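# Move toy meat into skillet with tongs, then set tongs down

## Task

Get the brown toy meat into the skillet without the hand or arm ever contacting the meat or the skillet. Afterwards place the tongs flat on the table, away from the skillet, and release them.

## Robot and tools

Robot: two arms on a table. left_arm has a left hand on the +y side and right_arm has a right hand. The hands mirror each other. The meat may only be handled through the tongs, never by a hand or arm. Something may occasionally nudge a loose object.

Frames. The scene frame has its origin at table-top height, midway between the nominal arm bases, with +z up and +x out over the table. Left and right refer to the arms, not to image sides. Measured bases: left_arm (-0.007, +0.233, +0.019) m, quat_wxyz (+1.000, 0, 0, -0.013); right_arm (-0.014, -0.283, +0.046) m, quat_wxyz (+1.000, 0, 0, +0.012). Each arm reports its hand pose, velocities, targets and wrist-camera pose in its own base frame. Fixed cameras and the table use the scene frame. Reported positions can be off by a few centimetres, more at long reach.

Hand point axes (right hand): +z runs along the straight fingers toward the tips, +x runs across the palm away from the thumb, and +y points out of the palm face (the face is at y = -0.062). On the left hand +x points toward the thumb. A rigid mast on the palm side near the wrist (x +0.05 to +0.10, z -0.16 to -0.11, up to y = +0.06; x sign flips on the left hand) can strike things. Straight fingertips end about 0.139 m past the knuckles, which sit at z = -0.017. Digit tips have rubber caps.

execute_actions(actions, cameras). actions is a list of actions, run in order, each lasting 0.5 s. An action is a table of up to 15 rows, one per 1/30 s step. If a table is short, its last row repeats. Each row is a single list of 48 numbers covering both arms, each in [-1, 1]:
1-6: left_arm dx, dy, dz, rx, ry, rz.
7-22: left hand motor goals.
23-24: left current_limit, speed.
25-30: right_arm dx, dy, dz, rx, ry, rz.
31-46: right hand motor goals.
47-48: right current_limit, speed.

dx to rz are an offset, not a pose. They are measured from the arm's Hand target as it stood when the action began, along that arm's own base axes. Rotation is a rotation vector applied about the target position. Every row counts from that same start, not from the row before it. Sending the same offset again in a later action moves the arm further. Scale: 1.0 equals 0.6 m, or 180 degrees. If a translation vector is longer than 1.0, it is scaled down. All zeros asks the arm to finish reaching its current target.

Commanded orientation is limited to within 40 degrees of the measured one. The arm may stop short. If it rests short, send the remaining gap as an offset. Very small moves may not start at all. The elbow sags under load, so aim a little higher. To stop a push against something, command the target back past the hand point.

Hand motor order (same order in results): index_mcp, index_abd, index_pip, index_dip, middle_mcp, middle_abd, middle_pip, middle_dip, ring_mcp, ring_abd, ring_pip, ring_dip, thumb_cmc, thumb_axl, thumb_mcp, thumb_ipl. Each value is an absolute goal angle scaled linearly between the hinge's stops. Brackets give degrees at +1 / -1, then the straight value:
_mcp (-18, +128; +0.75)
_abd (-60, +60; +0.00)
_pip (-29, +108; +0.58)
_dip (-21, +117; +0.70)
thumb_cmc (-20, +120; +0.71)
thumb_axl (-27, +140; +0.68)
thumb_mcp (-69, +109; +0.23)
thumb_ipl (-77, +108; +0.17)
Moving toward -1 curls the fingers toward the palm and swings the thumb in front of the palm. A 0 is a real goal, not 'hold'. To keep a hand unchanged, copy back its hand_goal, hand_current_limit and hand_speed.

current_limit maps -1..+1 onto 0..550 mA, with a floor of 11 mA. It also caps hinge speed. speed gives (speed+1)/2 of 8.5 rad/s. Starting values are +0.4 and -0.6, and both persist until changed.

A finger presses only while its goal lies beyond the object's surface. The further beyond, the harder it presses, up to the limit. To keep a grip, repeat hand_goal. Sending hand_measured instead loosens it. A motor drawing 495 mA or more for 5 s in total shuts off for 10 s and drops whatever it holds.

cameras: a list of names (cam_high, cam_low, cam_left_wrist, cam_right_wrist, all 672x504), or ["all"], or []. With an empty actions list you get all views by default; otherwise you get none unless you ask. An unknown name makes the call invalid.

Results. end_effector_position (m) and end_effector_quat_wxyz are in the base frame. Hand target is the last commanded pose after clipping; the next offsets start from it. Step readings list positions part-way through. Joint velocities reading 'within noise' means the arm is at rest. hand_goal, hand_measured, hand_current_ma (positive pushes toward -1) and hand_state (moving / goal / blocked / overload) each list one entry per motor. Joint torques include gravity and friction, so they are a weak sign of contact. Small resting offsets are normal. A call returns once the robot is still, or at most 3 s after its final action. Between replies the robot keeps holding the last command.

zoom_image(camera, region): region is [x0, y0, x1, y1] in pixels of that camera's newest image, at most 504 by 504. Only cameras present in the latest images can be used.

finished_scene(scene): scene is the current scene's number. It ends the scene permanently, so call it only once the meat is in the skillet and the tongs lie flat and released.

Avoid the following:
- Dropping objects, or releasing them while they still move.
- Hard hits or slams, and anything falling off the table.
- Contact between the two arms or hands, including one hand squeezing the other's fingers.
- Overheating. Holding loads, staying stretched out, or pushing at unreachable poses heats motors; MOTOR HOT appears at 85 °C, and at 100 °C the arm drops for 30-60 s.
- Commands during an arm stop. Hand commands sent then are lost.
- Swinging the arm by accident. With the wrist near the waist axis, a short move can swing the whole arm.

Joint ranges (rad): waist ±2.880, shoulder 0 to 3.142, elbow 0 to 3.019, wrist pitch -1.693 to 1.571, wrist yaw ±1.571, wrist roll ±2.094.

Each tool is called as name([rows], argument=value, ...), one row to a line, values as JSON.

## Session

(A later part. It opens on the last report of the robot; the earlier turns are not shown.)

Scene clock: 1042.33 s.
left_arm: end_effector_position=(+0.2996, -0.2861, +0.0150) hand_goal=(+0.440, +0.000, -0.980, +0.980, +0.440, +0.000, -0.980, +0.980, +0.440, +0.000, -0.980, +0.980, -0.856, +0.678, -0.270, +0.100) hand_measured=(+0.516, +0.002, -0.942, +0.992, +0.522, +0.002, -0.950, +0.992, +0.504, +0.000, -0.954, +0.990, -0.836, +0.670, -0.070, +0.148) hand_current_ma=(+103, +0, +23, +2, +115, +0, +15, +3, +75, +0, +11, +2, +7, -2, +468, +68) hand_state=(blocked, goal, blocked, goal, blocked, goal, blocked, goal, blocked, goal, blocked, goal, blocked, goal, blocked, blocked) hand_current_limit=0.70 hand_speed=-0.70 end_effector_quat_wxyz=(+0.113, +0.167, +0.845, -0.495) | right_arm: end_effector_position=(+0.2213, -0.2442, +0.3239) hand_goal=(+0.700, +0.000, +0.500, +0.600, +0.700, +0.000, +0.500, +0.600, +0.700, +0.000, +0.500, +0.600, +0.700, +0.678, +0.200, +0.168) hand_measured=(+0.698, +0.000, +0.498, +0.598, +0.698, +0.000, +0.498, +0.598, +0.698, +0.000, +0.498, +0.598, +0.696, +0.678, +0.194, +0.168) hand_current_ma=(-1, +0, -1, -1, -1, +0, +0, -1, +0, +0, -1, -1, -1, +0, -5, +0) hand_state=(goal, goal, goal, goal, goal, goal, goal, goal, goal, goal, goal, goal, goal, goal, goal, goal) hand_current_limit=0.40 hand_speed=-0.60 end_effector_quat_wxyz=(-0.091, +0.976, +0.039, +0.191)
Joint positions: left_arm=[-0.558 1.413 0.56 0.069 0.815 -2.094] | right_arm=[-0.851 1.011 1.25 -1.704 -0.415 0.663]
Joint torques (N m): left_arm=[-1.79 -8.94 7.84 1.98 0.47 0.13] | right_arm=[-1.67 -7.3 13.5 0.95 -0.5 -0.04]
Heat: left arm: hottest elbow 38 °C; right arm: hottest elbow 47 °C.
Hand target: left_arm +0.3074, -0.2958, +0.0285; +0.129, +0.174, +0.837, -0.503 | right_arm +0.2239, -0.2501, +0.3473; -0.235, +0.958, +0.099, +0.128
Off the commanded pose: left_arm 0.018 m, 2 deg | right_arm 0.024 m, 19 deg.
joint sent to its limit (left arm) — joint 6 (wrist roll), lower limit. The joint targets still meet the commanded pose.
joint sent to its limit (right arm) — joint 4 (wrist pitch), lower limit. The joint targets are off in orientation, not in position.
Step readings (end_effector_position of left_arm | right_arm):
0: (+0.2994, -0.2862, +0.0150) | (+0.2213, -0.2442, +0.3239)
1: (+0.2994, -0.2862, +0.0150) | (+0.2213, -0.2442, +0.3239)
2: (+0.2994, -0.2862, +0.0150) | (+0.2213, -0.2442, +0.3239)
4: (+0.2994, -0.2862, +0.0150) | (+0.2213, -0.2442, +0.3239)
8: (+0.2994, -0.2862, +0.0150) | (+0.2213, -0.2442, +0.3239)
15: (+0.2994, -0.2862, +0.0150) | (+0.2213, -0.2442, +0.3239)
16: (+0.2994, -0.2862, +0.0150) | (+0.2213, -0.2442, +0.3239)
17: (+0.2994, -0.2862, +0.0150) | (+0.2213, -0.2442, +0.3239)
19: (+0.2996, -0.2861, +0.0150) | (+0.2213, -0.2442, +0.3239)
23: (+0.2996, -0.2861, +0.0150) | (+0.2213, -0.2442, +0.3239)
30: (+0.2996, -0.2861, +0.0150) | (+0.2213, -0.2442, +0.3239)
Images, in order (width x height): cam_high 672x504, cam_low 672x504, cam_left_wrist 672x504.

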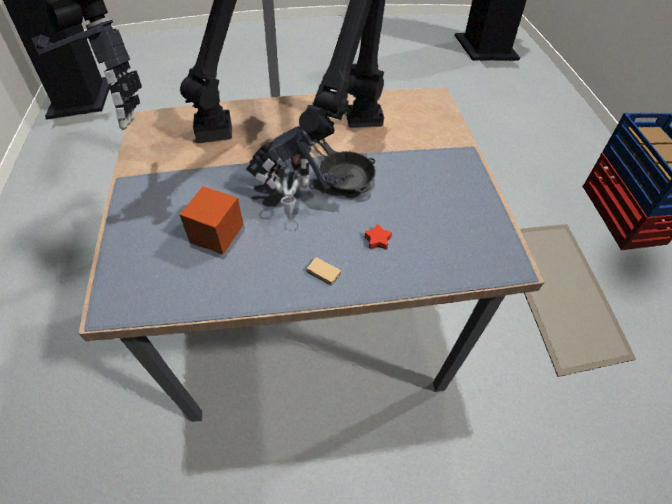

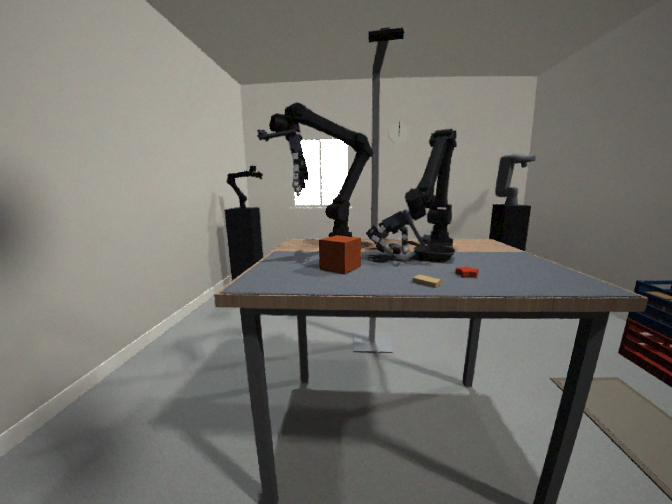

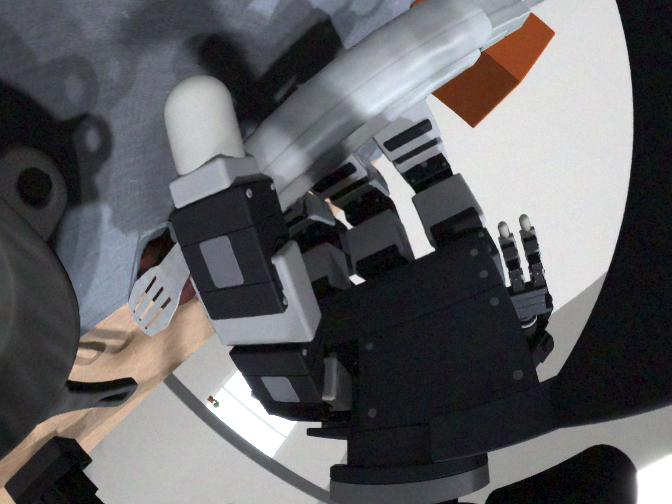

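execute_actions([
  [[0,0,0,0,0,0,0.41,0,-0.98,0.98,0.41,0,-0.98,0.98,0.41,0,-0.98,0.98,-0.857,0.677,-0.27,0.1,0.7,-0.7,0,0,0,0,0,0,0.7,0,0.5,0.6,0.7,0,0.5,0.6,0.7,0,0.5,0.6,0.7,0.678,0.2,0.168,0.4,-0.6]],
  [[0,0,0,0,0,0,0.38,0,-0.98,0.98,0.38,0,-0.98,0.98,0.38,0,-0.98,0.98,-0.857,0.677,-0.27,0.1,0.7,-0.7,0,0,0,0,0,0,0.7,0,0.5,0.6,0.7,0,0.5,0.6,0.7,0,0.5,0.6,0.7,0.678,0.2,0.168,0.4,-0.6]],
], cameras=["cam_high","cam_low","cam_left_wrist"])

zoom_image(camera="cam_high", region=[255, 135, 345, 245])

zoom_image(camera="cam_left_wrist", region=[0, 80, 360, 380])

Scene clock: 1048.87 s.
left_arm: end_effector_position=(+0.2996, -0.2861, +0.0150) hand_goal=(+0.380, +0.000, -0.980, +0.980, +0.380, +0.000, -0.980, +0.980, +0.380, +0.000, -0.980, +0.980, -0.856, +0.678, -0.270, +0.100) hand_measured=(+0.458, +0.002, -0.942, +0.992, +0.472, +0.002, -0.948, +0.992, +0.460, +0.000, -0.950, +0.992, -0.830, +0.670, -0.070, +0.148) hand_current_ma=(+106, +0, +23, +2, +145, +0, +16, +3, +114, +0, +14, +2, +12, -2, +467, +68) hand_state=(blocked, goal, blocked, goal, blocked, goal, blocked, goal, blocked, goal, blocked, goal, blocked, goal, blocked, blocked) hand_current_limit=0.70 hand_speed=-0.70 end_effector_quat_wxyz=(+0.113, +0.167, +0.845, -0.495) | right_arm: end_effector_position=(+0.2213, -0.2442, +0.3239) hand_goal=(+0.700, +0.000, +0.500, +0.600, +0.700, +0.000, +0.500, +0.600, +0.700, +0.000, +0.500, +0.600, +0.700, +0.678, +0.200, +0.168) hand_measured=(+0.698, +0.000, +0.498, +0.598, +0.698, +0.000, +0.498, +0.598, +0.698, +0.000, +0.498, +0.598, +0.696, +0.678, +0.194, +0.168) hand_current_ma=(-1, +0, -1, -1, -1, +0, +0, -1, +0, +0, -1, -1, -1, +0, -5, +0) hand_state=(goal, goal, goal, goal, goal, goal, goal, goal, goal, goal, goal, goal, goal, goal, goal, goal) hand_current_limit=0.40 hand_speed=-0.60 end_effector_quat_wxyz=(-0.091, +0.976, +0.039, +0.191)
Joint positions: left_arm=[-0.558 1.413 0.56 0.069 0.815 -2.094] | right_arm=[-0.851 1.011 1.25 -1.704 -0.415 0.663]
Joint torques (N m): left_arm=[-1.79 -8.94 7.83 1.99 0.48 0.13] | right_arm=[-1.9 -7.53 13.68 0.96 -0.5 -0.05]
Heat: left arm: hottest elbow 38 °C; right arm: hottest elbow 47 °C.
Hand target: left_arm +0.3074, -0.2958, +0.0285; +0.129, +0.174, +0.837, -0.503 | right_arm +0.2239, -0.2501, +0.3473; -0.235, +0.958, +0.099, +0.128
Off the commanded pose: left_arm 0.018 m, 2 deg | right_arm 0.024 m, 19 deg.
joint sent to its limit (left arm) — joint 6 (wrist roll), lower limit. The joint targets still meet the commanded pose.
joint sent to its limit (right arm) — joint 4 (wrist pitch), lower limit. The joint targets are off in orientation, not in position.
Step readings (end_effector_position of left_arm | right_arm):
0: (+0.2996, -0.2861, +0.0150) | (+0.2213, -0.2442, +0.3239)
1: (+0.2996, -0.2861, +0.0150) | (+0.2213, -0.2442, +0.3239)
2: (+0.2996, -0.2861, +0.0150) | (+0.2213, -0.2442, +0.3239)
4: (+0.2996, -0.2861, +0.0150) | (+0.2213, -0.2442, +0.3239)
8: (+0.2996, -0.2861, +0.0150) | (+0.2213, -0.2442, +0.3239)
15: (+0.2996, -0.2861, +0.0150) | (+0.2213, -0.2442, +0.3239)
16: (+0.2996, -0.2861, +0.0150) | (+0.2213, -0.2442, +0.3239)
17: (+0.2996, -0.2861, +0.0150) | (+0.2213, -0.2442, +0.3239)
19: (+0.2996, -0.2861, +0.0150) | (+0.2213, -0.2442, +0.3239)
23: (+0.2996, -0.2861, +0.0150) | (+0.2213, -0.2442, +0.3239)
30: (+0.2996, -0.2861, +0.0150) | (+0.2213, -0.2442, +0.3239)
Images, in order (width x height): cam_high 672x504, cam_low 672x504, cam_left_wrist 672x504.

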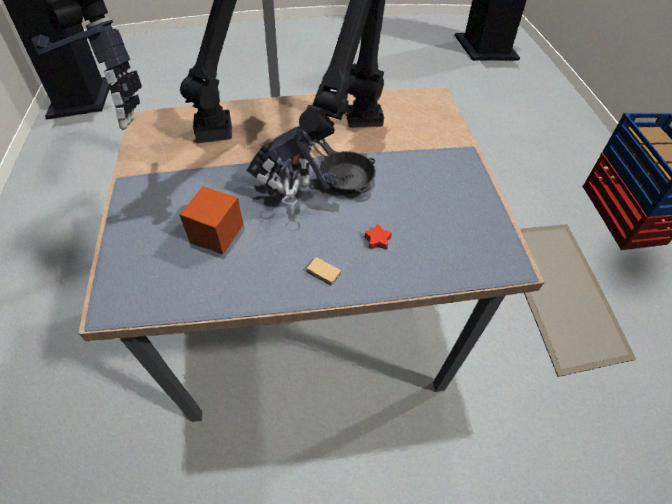

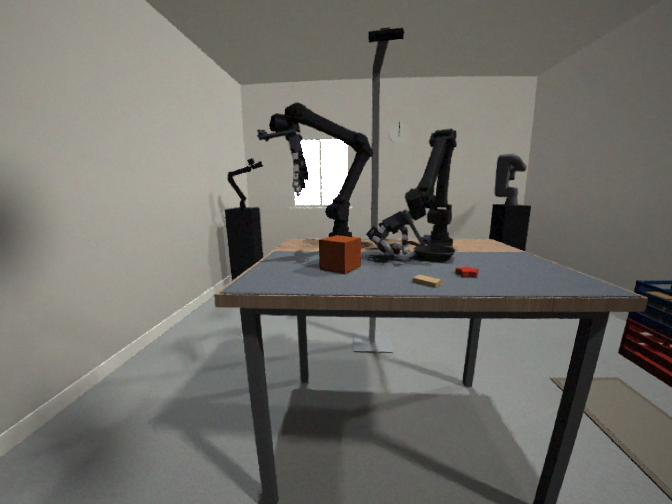

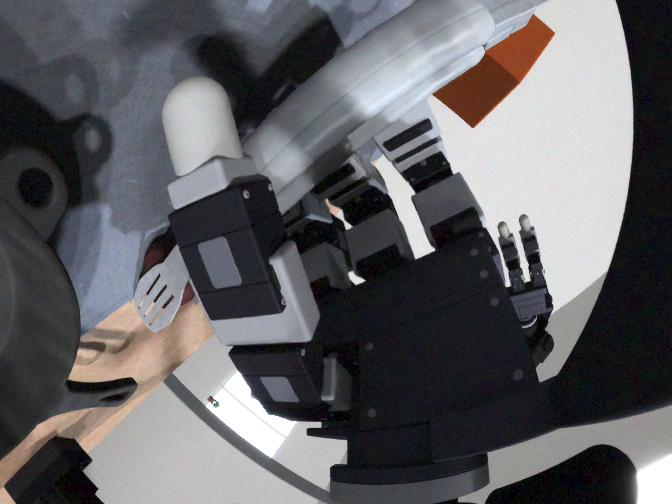

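Scaled by 4.582.

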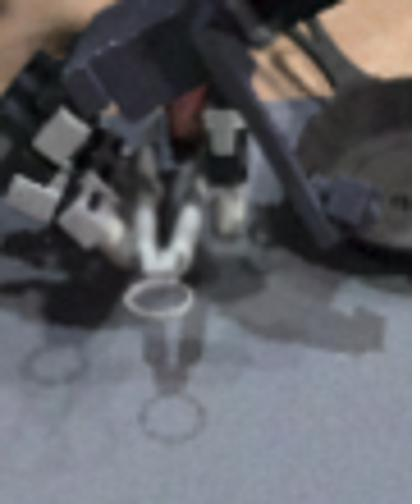

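Scaled by 1.400 from the camera's 672x504 image, which has a finer 960x720 frame.

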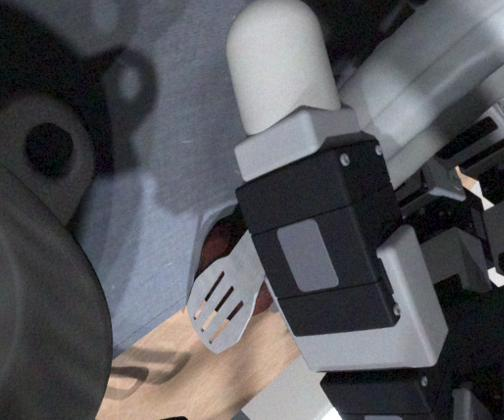

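execute_actions([
  [[0,0,0,0,0,0,0.35,0,-0.98,0.98,0.35,0,-0.98,0.98,0.35,0,-0.98,0.98,-0.857,0.677,-0.27,0.1,0.7,-0.7,0,0,0,0,0,0,0.7,0,0.5,0.6,0.7,0,0.5,0.6,0.7,0,0.5,0.6,0.7,0.678,0.2,0.168,0.4,-0.6]],
], cameras=["cam_high","cam_low","cam_left_wrist"])

zoom_image(camera="cam_high", region=[255, 135, 345, 245])

zoom_image(camera="cam_left_wrist", region=[0, 80, 360, 380])

zoom_image(camera="cam_low", region=[360, 200, 460, 280])

Scene clock: 1053.73 s.
left_arm: end_effector_position=(+0.2996, -0.2861, +0.0150) hand_goal=(+0.350, +0.000, -0.980, +0.980, +0.350, +0.000, -0.980, +0.980, +0.350, +0.000, -0.980, +0.980, -0.856, +0.678, -0.270, +0.100) hand_measured=(+0.430, +0.002, -0.942, +0.992, +0.446, +0.002, -0.948, +0.994, +0.440, +0.000, -0.950, +0.992, -0.828, +0.670, -0.070, +0.148) hand_current_ma=(+110, +0, +23, +2, +158, +0, +18, +3, +143, +0, +16, +3, +14, -2, +468, +68) hand_state=(blocked, goal, blocked, goal, blocked, goal, blocked, goal, blocked, goal, blocked, goal, blocked, goal, blocked, blocked) hand_current_limit=0.70 hand_speed=-0.70 end_effector_quat_wxyz=(+0.113, +0.167, +0.845, -0.495) | right_arm: end_effector_position=(+0.2213, -0.2442, +0.3239) hand_goal=(+0.700, +0.000, +0.500, +0.600, +0.700, +0.000, +0.500, +0.600, +0.700, +0.000, +0.500, +0.600, +0.700, +0.678, +0.200, +0.168) hand_measured=(+0.698, +0.000, +0.498, +0.598, +0.698, +0.000, +0.498, +0.598, +0.698, +0.000, +0.498, +0.598, +0.696, +0.678, +0.194, +0.168) hand_current_ma=(-1, +0, -1, -1, -1, +0, +0, -1, +0, +0, -1, -1, -1, +0, -5, +0) hand_state=(goal, goal, goal, goal, goal, goal, goal, goal, goal, goal, goal, goal, goal, goal, goal, goal) hand_current_limit=0.40 hand_speed=-0.60 end_effector_quat_wxyz=(-0.091, +0.976, +0.039, +0.191)
Joint positions: left_arm=[-0.558 1.413 0.56 0.069 0.815 -2.094] | right_arm=[-0.851 1.011 1.25 -1.704 -0.415 0.663]
Joint torques (N m): left_arm=[-1.79 -8.94 7.83 1.98 0.48 0.13] | right_arm=[-1.96 -7.12 13.52 0.72 -0.51 -0.07]
Heat: left arm: hottest elbow 38 °C; right arm: hottest elbow 47 °C.
Hand target: left_arm +0.3074, -0.2958, +0.0285; +0.129, +0.174, +0.837, -0.503 | right_arm +0.2239, -0.2501, +0.3473; -0.235, +0.958, +0.099, +0.128
Off the commanded pose: left_arm 0.018 m, 2 deg | right_arm 0.024 m, 19 deg.
joint sent to its limit (left arm) — joint 6 (wrist roll), lower limit. The joint targets still meet the commanded pose.
joint sent to its limit (right arm) — joint 4 (wrist pitch), lower limit. The joint targets are off in orientation, not in position.
Step readings (end_effector_position of left_arm | right_arm):
0: (+0.2996, -0.2861, +0.0150) | (+0.2213, -0.2442, +0.3239)
1: (+0.2996, -0.2861, +0.0150) | (+0.2213, -0.2442, +0.3239)
2: (+0.2996, -0.2861, +0.0150) | (+0.2213, -0.2442, +0.3239)
4: (+0.2996, -0.2861, +0.0150) | (+0.2213, -0.2442, +0.3239)
8: (+0.2996, -0.2861, +0.0150) | (+0.2213, -0.2442, +0.3239)
15: (+0.2996, -0.2861, +0.0150) | (+0.2213, -0.2442, +0.3239)
Images, in order (width x height): cam_high 672x504, cam_low 672x504, cam_left_wrist 672x504.

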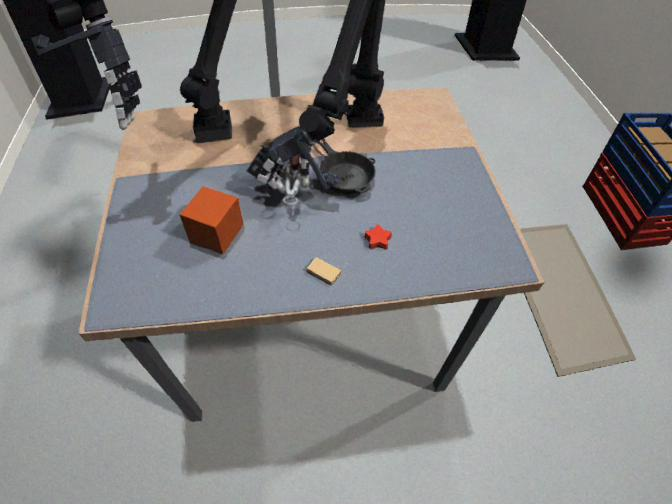

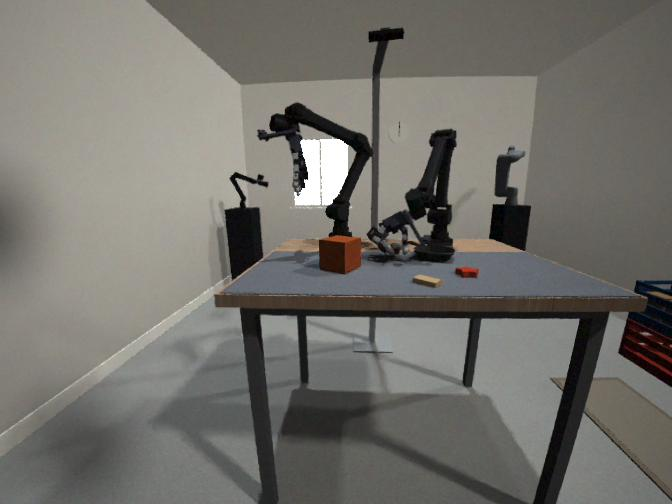

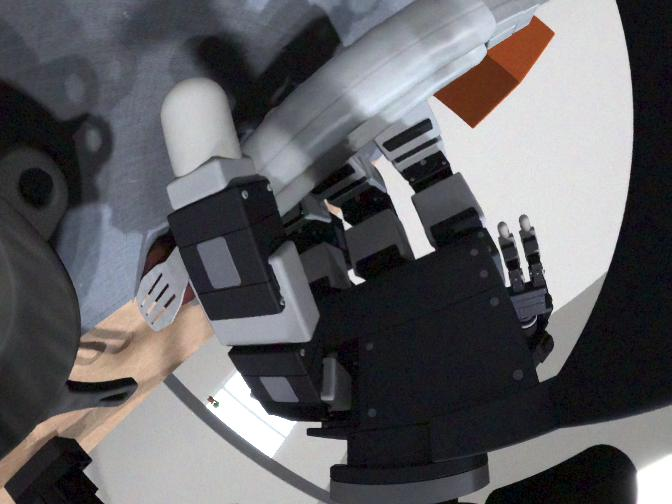

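Scaled by 4.582.

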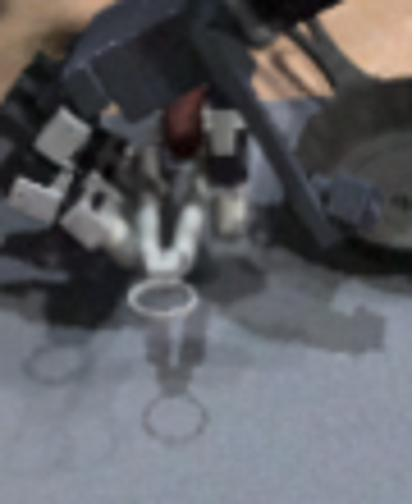

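Scaled by 1.400 from the camera's 672x504 image, which has a finer 960x720 frame.

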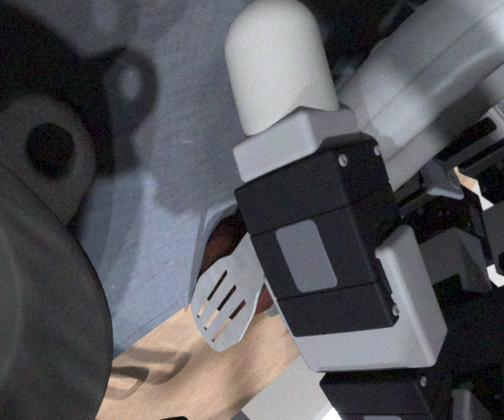

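Scaled by 5.040.

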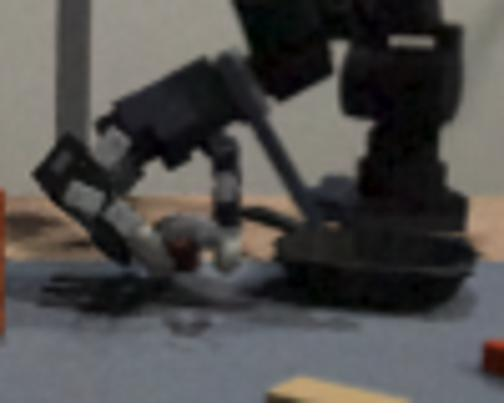

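execute_actions([
  [[0,0,0,0,0,0,0.31,0,-0.98,0.98,0.31,0,-0.98,0.98,0.31,0,-0.98,0.98,-0.857,0.677,-0.27,0.1,0.7,-0.7,0,0,0,0,0,0,0.7,0,0.5,0.6,0.7,0,0.5,0.6,0.7,0,0.5,0.6,0.7,0.678,0.2,0.168,0.4,-0.6]],
], cameras=["cam_high","cam_low","cam_left_wrist"])

zoom_image(camera="cam_high", region=[255, 135, 345, 245])

zoom_image(camera="cam_left_wrist", region=[100, 150, 250, 270])

Scene clock: 1057.80 s.
left_arm: end_effector_position=(+0.2996, -0.2861, +0.0150) hand_goal=(+0.310, +0.000, -0.980, +0.980, +0.310, +0.000, -0.980, +0.980, +0.310, +0.000, -0.980, +0.980, -0.856, +0.678, -0.270, +0.100) hand_measured=(+0.406, +0.002, -0.942, +0.992, +0.422, +0.002, -0.944, +0.996, +0.416, +0.000, -0.944, +0.994, -0.822, +0.670, -0.060, +0.148) hand_current_ma=(+157, +0, +23, +2, +215, +0, +20, +4, +192, +0, +21, +4, +19, -2, +468, +68) hand_state=(blocked, goal, blocked, goal, blocked, goal, blocked, goal, blocked, goal, blocked, goal, blocked, goal, blocked, blocked) hand_current_limit=0.70 hand_speed=-0.70 end_effector_quat_wxyz=(+0.113, +0.167, +0.845, -0.495) | right_arm: end_effector_position=(+0.2213, -0.2442, +0.3239) hand_goal=(+0.700, +0.000, +0.500, +0.600, +0.700, +0.000, +0.500, +0.600, +0.700, +0.000, +0.500, +0.600, +0.700, +0.678, +0.200, +0.168) hand_measured=(+0.698, +0.000, +0.498, +0.598, +0.698, +0.000, +0.498, +0.598, +0.698, +0.000, +0.498, +0.598, +0.696, +0.678, +0.194, +0.168) hand_current_ma=(-1, +0, -1, -1, -1, +0, +0, -1, +0, +0, -1, -1, -1, +0, -5, +0) hand_state=(goal, goal, goal, goal, goal, goal, goal, goal, goal, goal, goal, goal, goal, goal, goal, goal) hand_current_limit=0.40 hand_speed=-0.60 end_effector_quat_wxyz=(-0.091, +0.976, +0.039, +0.191)
Joint positions: left_arm=[-0.558 1.413 0.56 0.069 0.815 -2.094] | right_arm=[-0.851 1.011 1.25 -1.704 -0.415 0.663]
Joint torques (N m): left_arm=[-1.79 -8.94 7.84 1.98 0.47 0.13] | right_arm=[-2.2 -7.94 13.53 0.79 -0.52 -0.09]
Heat: left arm: hottest elbow 38 °C; right arm: hottest elbow 47 °C.
Hand target: left_arm +0.3074, -0.2958, +0.0285; +0.129, +0.174, +0.837, -0.503 | right_arm +0.2239, -0.2501, +0.3473; -0.235, +0.958, +0.099, +0.128
Off the commanded pose: left_arm 0.018 m, 2 deg | right_arm 0.024 m, 19 deg.
joint sent to its limit (left arm) — joint 6 (wrist roll), lower limit. The joint targets still meet the commanded pose.
joint sent to its limit (right arm) — joint 4 (wrist pitch), lower limit. The joint targets are off in orientation, not in position.
Step readings (end_effector_position of left_arm | right_arm):
0: (+0.2996, -0.2861, +0.0150) | (+0.2213, -0.2442, +0.3239)
1: (+0.2996, -0.2861, +0.0150) | (+0.2213, -0.2442, +0.3239)
2: (+0.2996, -0.2861, +0.0150) | (+0.2213, -0.2442, +0.3239)
4: (+0.2996, -0.2861, +0.0150) | (+0.2213, -0.2442, +0.3239)
8: (+0.2996, -0.2861, +0.0150) | (+0.2213, -0.2442, +0.3239)
15: (+0.2996, -0.2861, +0.0150) | (+0.2213, -0.2442, +0.3239)
Images, in order (width x height): cam_high 672x504, cam_low 672x504, cam_left_wrist 672x504.

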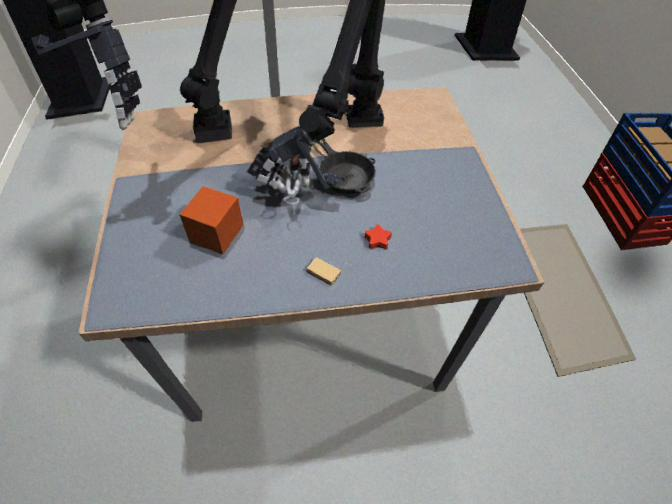

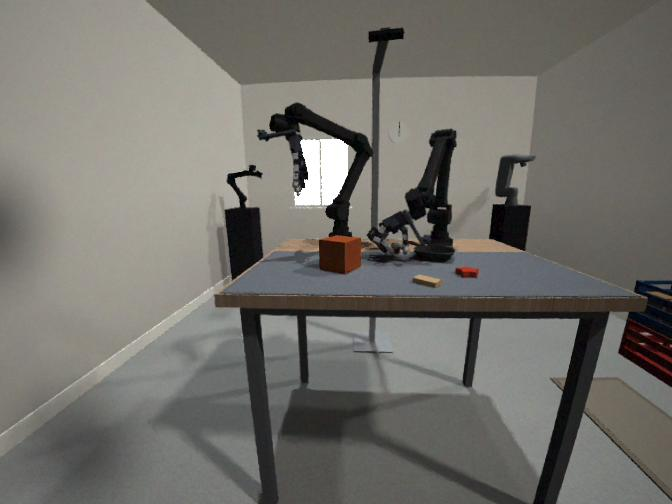

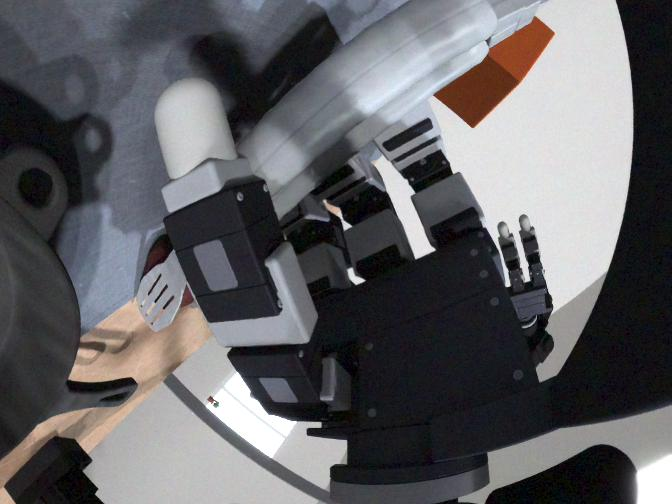

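Scaled by 4.582.

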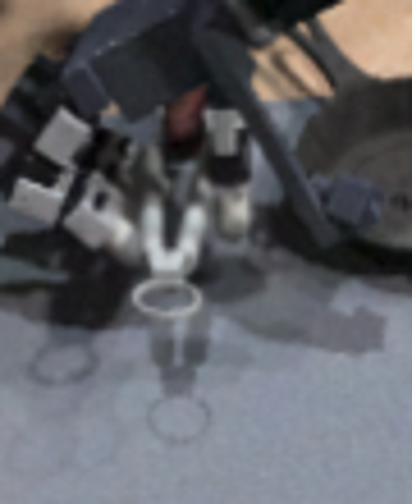

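Scaled by 3.360 from the camera's 672x504 image, which has a finer 960x720 frame.

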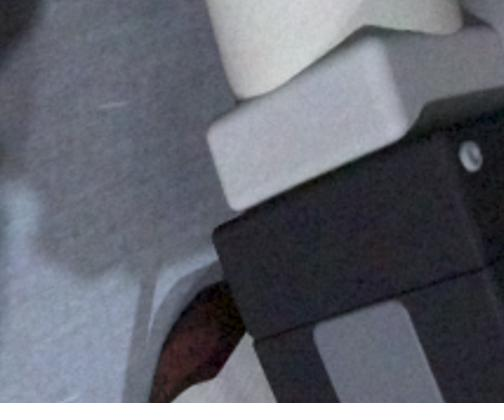

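execute_actions([
  [[0,0,0.06,0,0,0,0.31,0,-0.98,0.98,0.31,0,-0.98,0.98,0.31,0,-0.98,0.98,-0.857,0.677,-0.27,0.1,0.7,-0.7,0,0,0,0,0,0,0.7,0,0.5,0.6,0.7,0,0.5,0.6,0.7,0,0.5,0.6,0.7,0.678,0.2,0.168,0.4,-0.6]],
], cameras=["cam_high","cam_low","cam_left_wrist"])

zoom_image(camera="cam_high", region=[255, 135, 345, 245])

zoom_image(camera="cam_left_wrist", region=[80, 150, 280, 350])

zoom_image(camera="cam_low", region=[360, 200, 460, 280])

Scene clock: 1063.73 s.
left_arm: end_effector_position=(+0.2851, -0.2770, +0.0333) hand_goal=(+0.310, +0.000, -0.980, +0.980, +0.310, +0.000, -0.980, +0.980, +0.310, +0.000, -0.980, +0.980, -0.856, +0.678, -0.270, +0.100) hand_measured=(+0.404, +0.002, -0.942, +0.992, +0.416, +0.002, -0.944, +0.996, +0.406, +0.000, -0.944, +0.994, -0.818, +0.670, -0.060, +0.148) hand_current_ma=(+152, +0, +23, +2, +195, +0, +20, +4, +157, +0, +21, +4, +26, -2, +468, +68) hand_state=(blocked, goal, blocked, goal, blocked, goal, blocked, goal, blocked, goal, blocked, goal, blocked, goal, blocked, blocked) hand_current_limit=0.70 hand_speed=-0.70 end_effector_quat_wxyz=(+0.099, +0.160, +0.851, -0.489) | right_arm: end_effector_position=(+0.2213, -0.2442, +0.3239) hand_goal=(+0.700, +0.000, +0.500, +0.600, +0.700, +0.000, +0.500, +0.600, +0.700, +0.000, +0.500, +0.600, +0.700, +0.678, +0.200, +0.168) hand_measured=(+0.698, +0.000, +0.498, +0.598, +0.698, +0.000, +0.498, +0.598, +0.698, +0.000, +0.498, +0.598, +0.696, +0.678, +0.194, +0.168) hand_current_ma=(-1, +0, -1, -1, -1, +0, +0, -1, +0, +0, -1, -1, -1, +0, -5, +0) hand_state=(goal, goal, goal, goal, goal, goal, goal, goal, goal, goal, goal, goal, goal, goal, goal, goal) hand_current_limit=0.40 hand_speed=-0.60 end_effector_quat_wxyz=(-0.091, +0.976, +0.039, +0.191)
Joint positions: left_arm=[-0.558 1.324 0.56 -0.054 0.815 -2.094] | right_arm=[-0.851 1.011 1.25 -1.704 -0.415 0.663]
Joint torques (N m): left_arm=[-1.79 -8.7 11.4 1.54 0.51 0.12] | right_arm=[-1.38 -7.06 13.5 1.06 -0.56 -0.02]
Heat: left arm: hottest elbow 38 °C; right arm: hottest elbow 47 °C.
Hand target: left_arm +0.3074, -0.2958, +0.0645; +0.129, +0.174, +0.837, -0.503 | right_arm +0.2239, -0.2501, +0.3473; -0.235, +0.958, +0.099, +0.128
Off the commanded pose: left_arm 0.043 m, 4 deg | right_arm 0.024 m, 19 deg.
joint sent to its limit (left arm) — joint 6 (wrist roll), lower limit. The joint targets still meet the commanded pose.
joint sent to its limit (right arm) — joint 4 (wrist pitch), lower limit. The joint targets are off in orientation, not in position.
Step readings (end_effector_position of left_arm | right_arm):
0: (+0.2996, -0.2861, +0.0150) | (+0.2213, -0.2442, +0.3239)
1: (+0.2995, -0.2860, +0.0149) | (+0.2213, -0.2442, +0.3239)
2: (+0.2983, -0.2852, +0.0149) | (+0.2213, -0.2442, +0.3239)
4: (+0.2940, -0.2825, +0.0167) | (+0.2213, -0.2442, +0.3239)
8: (+0.2887, -0.2792, +0.0276) | (+0.2213, -0.2442, +0.3239)
15: (+0.2861, -0.2776, +0.0340) | (+0.2213, -0.2442, +0.3239)
Images, in order (width x height): cam_high 672x504, cam_low 672x504, cam_left_wrist 672x504.

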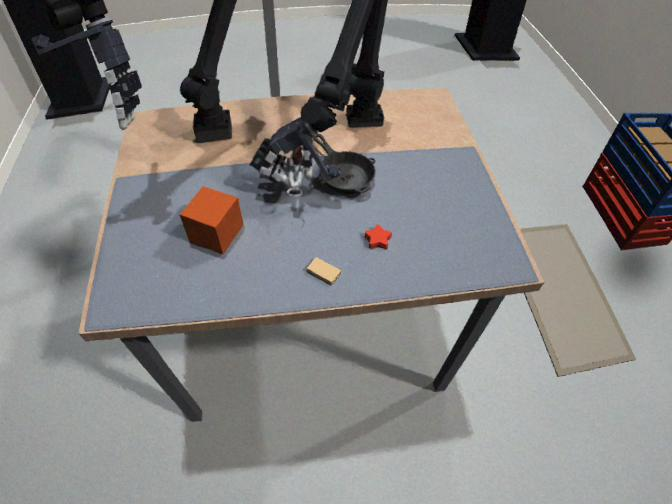

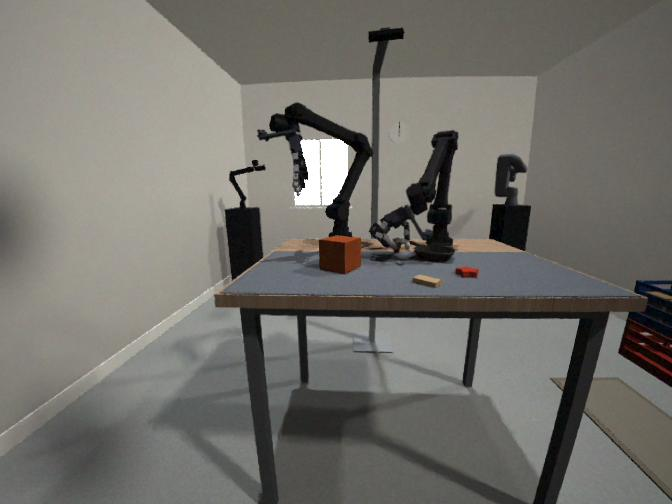

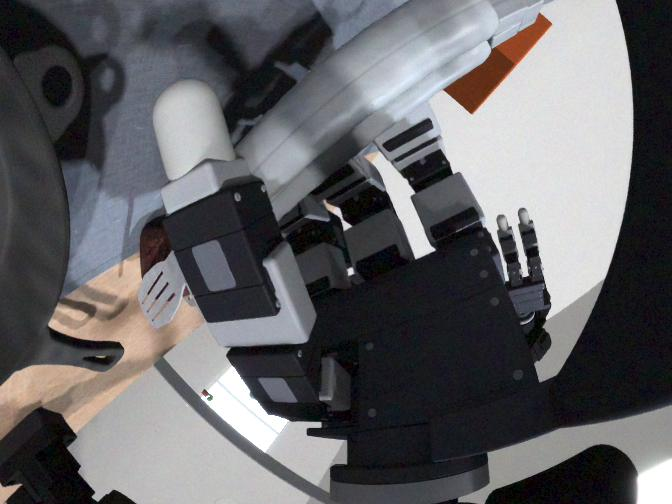

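Scaled by 4.582.

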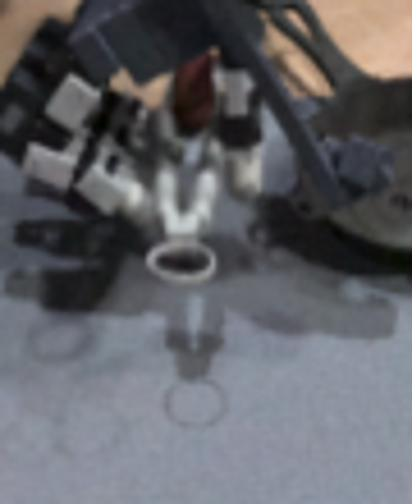

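Scaled by 2.520 from the camera's 672x504 image, which has a finer 960x720 frame.

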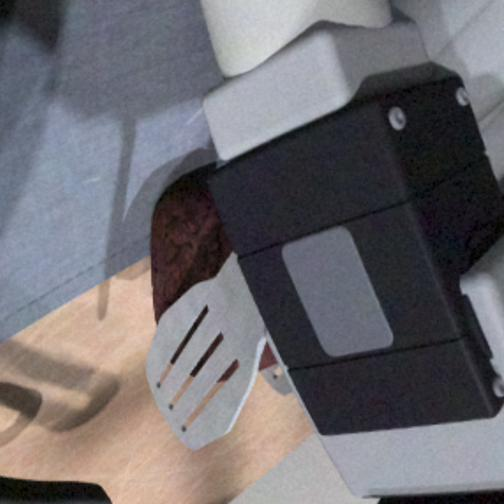

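Scaled by 5.040.

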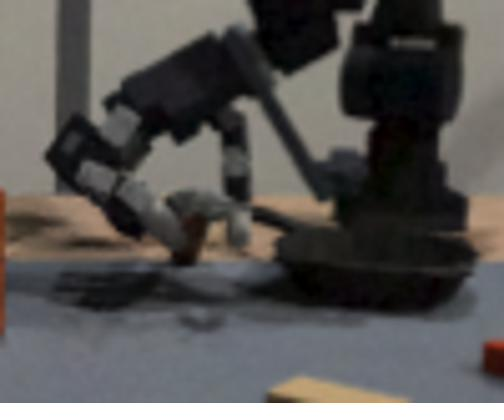

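execute_actions([
  [[0,0,0.05,0,0,0,0.3,0,-0.98,0.98,0.3,0,-0.98,0.98,0.3,0,-0.98,0.98,-0.857,0.677,-0.27,0.1,0.7,-0.7,0,0,0,0,0,0,0.7,0,0.5,0.6,0.7,0,0.5,0.6,0.7,0,0.5,0.6,0.7,0.678,0.2,0.168,0.4,-0.6]],
], cameras=["cam_high","cam_low","cam_left_wrist"])

zoom_image(camera="cam_high", region=[255, 135, 345, 245])

zoom_image(camera="cam_left_wrist", region=[80, 150, 280, 350])

zoom_image(camera="cam_low", region=[360, 200, 460, 280])

Scene clock: 1069.87 s.
left_arm: end_effector_position=(+0.2832, -0.2758, +0.0591) hand_goal=(+0.300, +0.000, -0.980, +0.980, +0.300, +0.000, -0.980, +0.980, +0.300, +0.000, -0.980, +0.980, -0.856, +0.678, -0.270, +0.100) hand_measured=(+0.402, +0.002, -0.942, +0.992, +0.412, +0.002, -0.944, +0.996, +0.400, +0.000, -0.944, +0.994, -0.816, +0.670, -0.058, +0.148) hand_current_ma=(+177, +0, +23, +2, +219, +0, +20, +4, +175, +0, +21, +4, +28, -2, +468, +68) hand_state=(blocked, goal, blocked, goal, blocked, goal, blocked, goal, blocked, goal, blocked, goal, blocked, goal, blocked, blocked) hand_current_limit=0.70 hand_speed=-0.70 end_effector_quat_wxyz=(+0.097, +0.159, +0.852, -0.488) | right_arm: end_effector_position=(+0.2213, -0.2442, +0.3239) hand_goal=(+0.700, +0.000, +0.500, +0.600, +0.700, +0.000, +0.500, +0.600, +0.700, +0.000, +0.500, +0.600, +0.700, +0.678, +0.200, +0.168) hand_measured=(+0.698, +0.000, +0.498, +0.598, +0.698, +0.000, +0.498, +0.598, +0.698, +0.000, +0.498, +0.598, +0.696, +0.678, +0.194, +0.168) hand_current_ma=(-1, +0, -1, -1, -1, +0, +0, -1, +0, +0, -1, -1, -1, +0, -5, +0) hand_state=(goal, goal, goal, goal, goal, goal, goal, goal, goal, goal, goal, goal, goal, goal, goal, goal) hand_current_limit=0.40 hand_speed=-0.60 end_effector_quat_wxyz=(-0.091, +0.976, +0.039, +0.191)
Joint positions: left_arm=[-0.558 1.256 0.593 -0.162 0.815 -2.094] | right_arm=[-0.851 1.011 1.25 -1.704 -0.415 0.663]
Joint torques (N m): left_arm=[-1.79 -8.06 12.67 1.4 0.53 0.12] | right_arm=[-1.67 -7.24 13.38 0.76 -0.55 -0.04]
Heat: left arm: hottest elbow 39 °C; right arm: hottest elbow 47 °C.
Hand target: left_arm +0.3073, -0.2958, +0.0945; +0.129, +0.174, +0.837, -0.503 | right_arm +0.2239, -0.2501, +0.3473; -0.235, +0.958, +0.099, +0.128
Off the commanded pose: left_arm 0.047 m, 5 deg | right_arm 0.024 m, 19 deg.
joint sent to its limit (left arm) — joint 6 (wrist roll), lower limit. The joint targets still meet the commanded pose.
joint sent to its limit (right arm) — joint 4 (wrist pitch), lower limit. The joint targets are off in orientation, not in position.
Step readings (end_effector_position of left_arm | right_arm):
0: (+0.2851, -0.2770, +0.0333) | (+0.2213, -0.2442, +0.3239)
1: (+0.2849, -0.2769, +0.0333) | (+0.2213, -0.2442, +0.3239)
2: (+0.2841, -0.2764, +0.0337) | (+0.2213, -0.2442, +0.3239)
4: (+0.2807, -0.2742, +0.0358) | (+0.2213, -0.2442, +0.3239)
8: (+0.2787, -0.2730, +0.0469) | (+0.2213, -0.2442, +0.3239)
15: (+0.2842, -0.2764, +0.0597) | (+0.2213, -0.2442, +0.3239)
Images, in order (width x height): cam_high 672x504, cam_low 672x504, cam_left_wrist 672x504.

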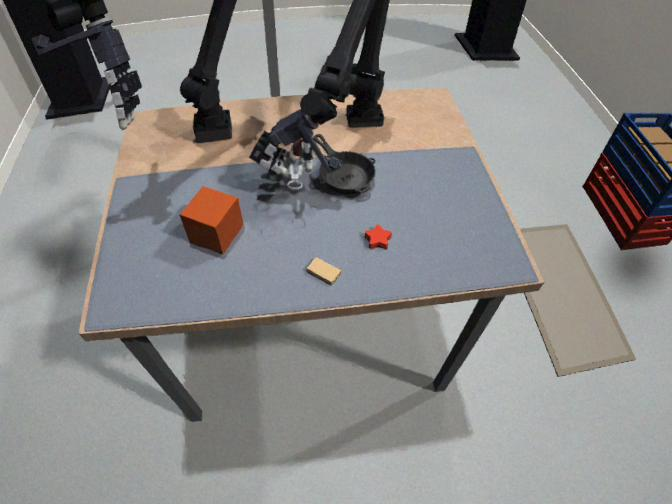

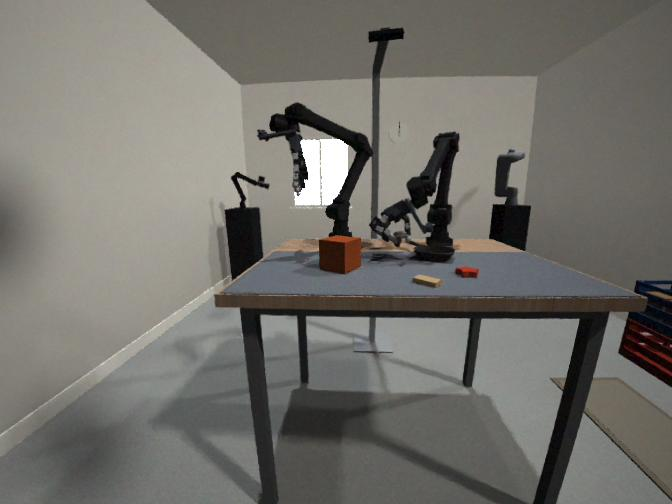

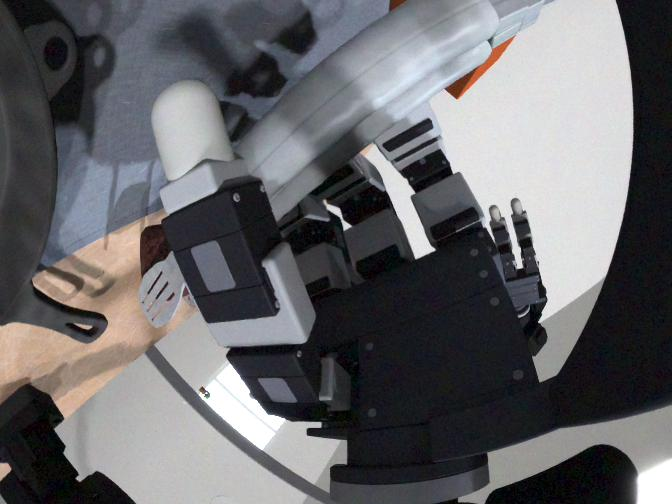

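Scaled by 4.582.

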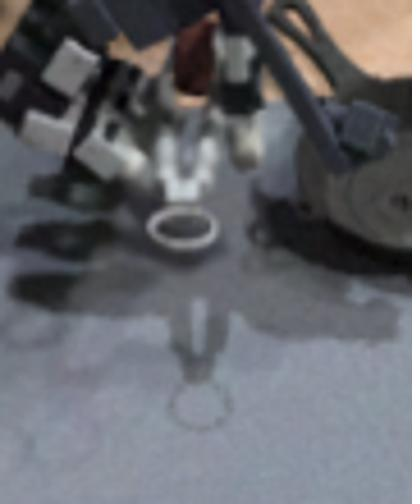

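Scaled by 2.520 from the camera's 672x504 image, which has a finer 960x720 frame.

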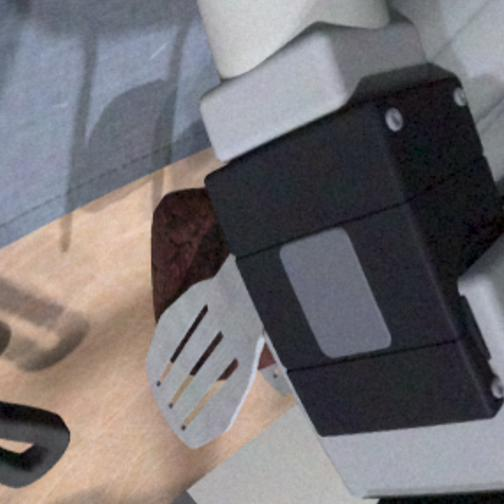

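Scaled by 5.040.

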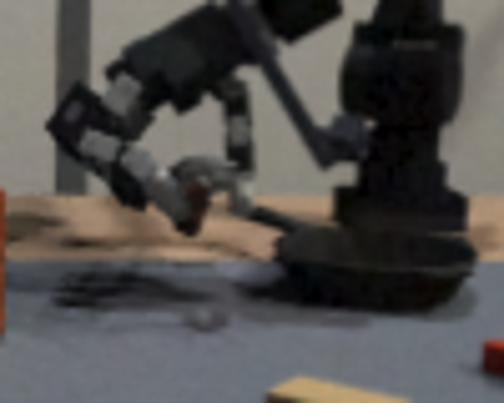

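zoom_image(camera="cam_high", region=[300, 120, 400, 210])

zoom_image(camera="cam_low", region=[400, 220, 470, 275])

Scaled by 5.040.

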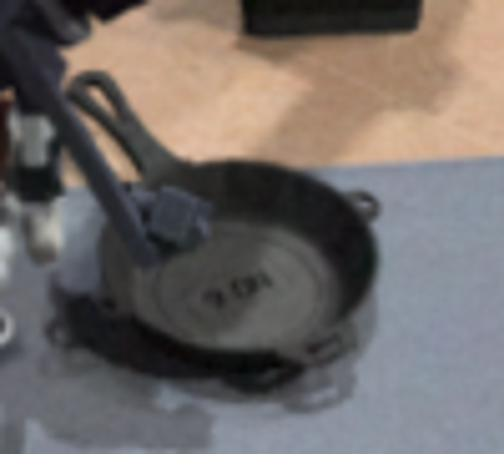

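Scaled by 7.200.

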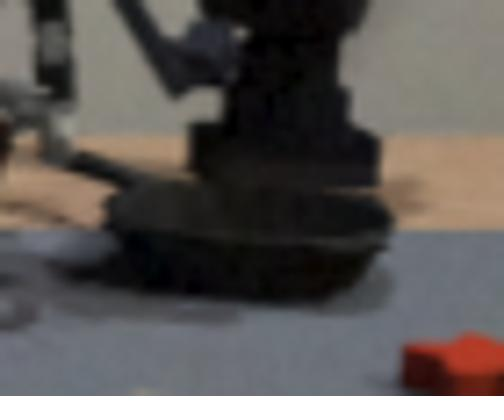

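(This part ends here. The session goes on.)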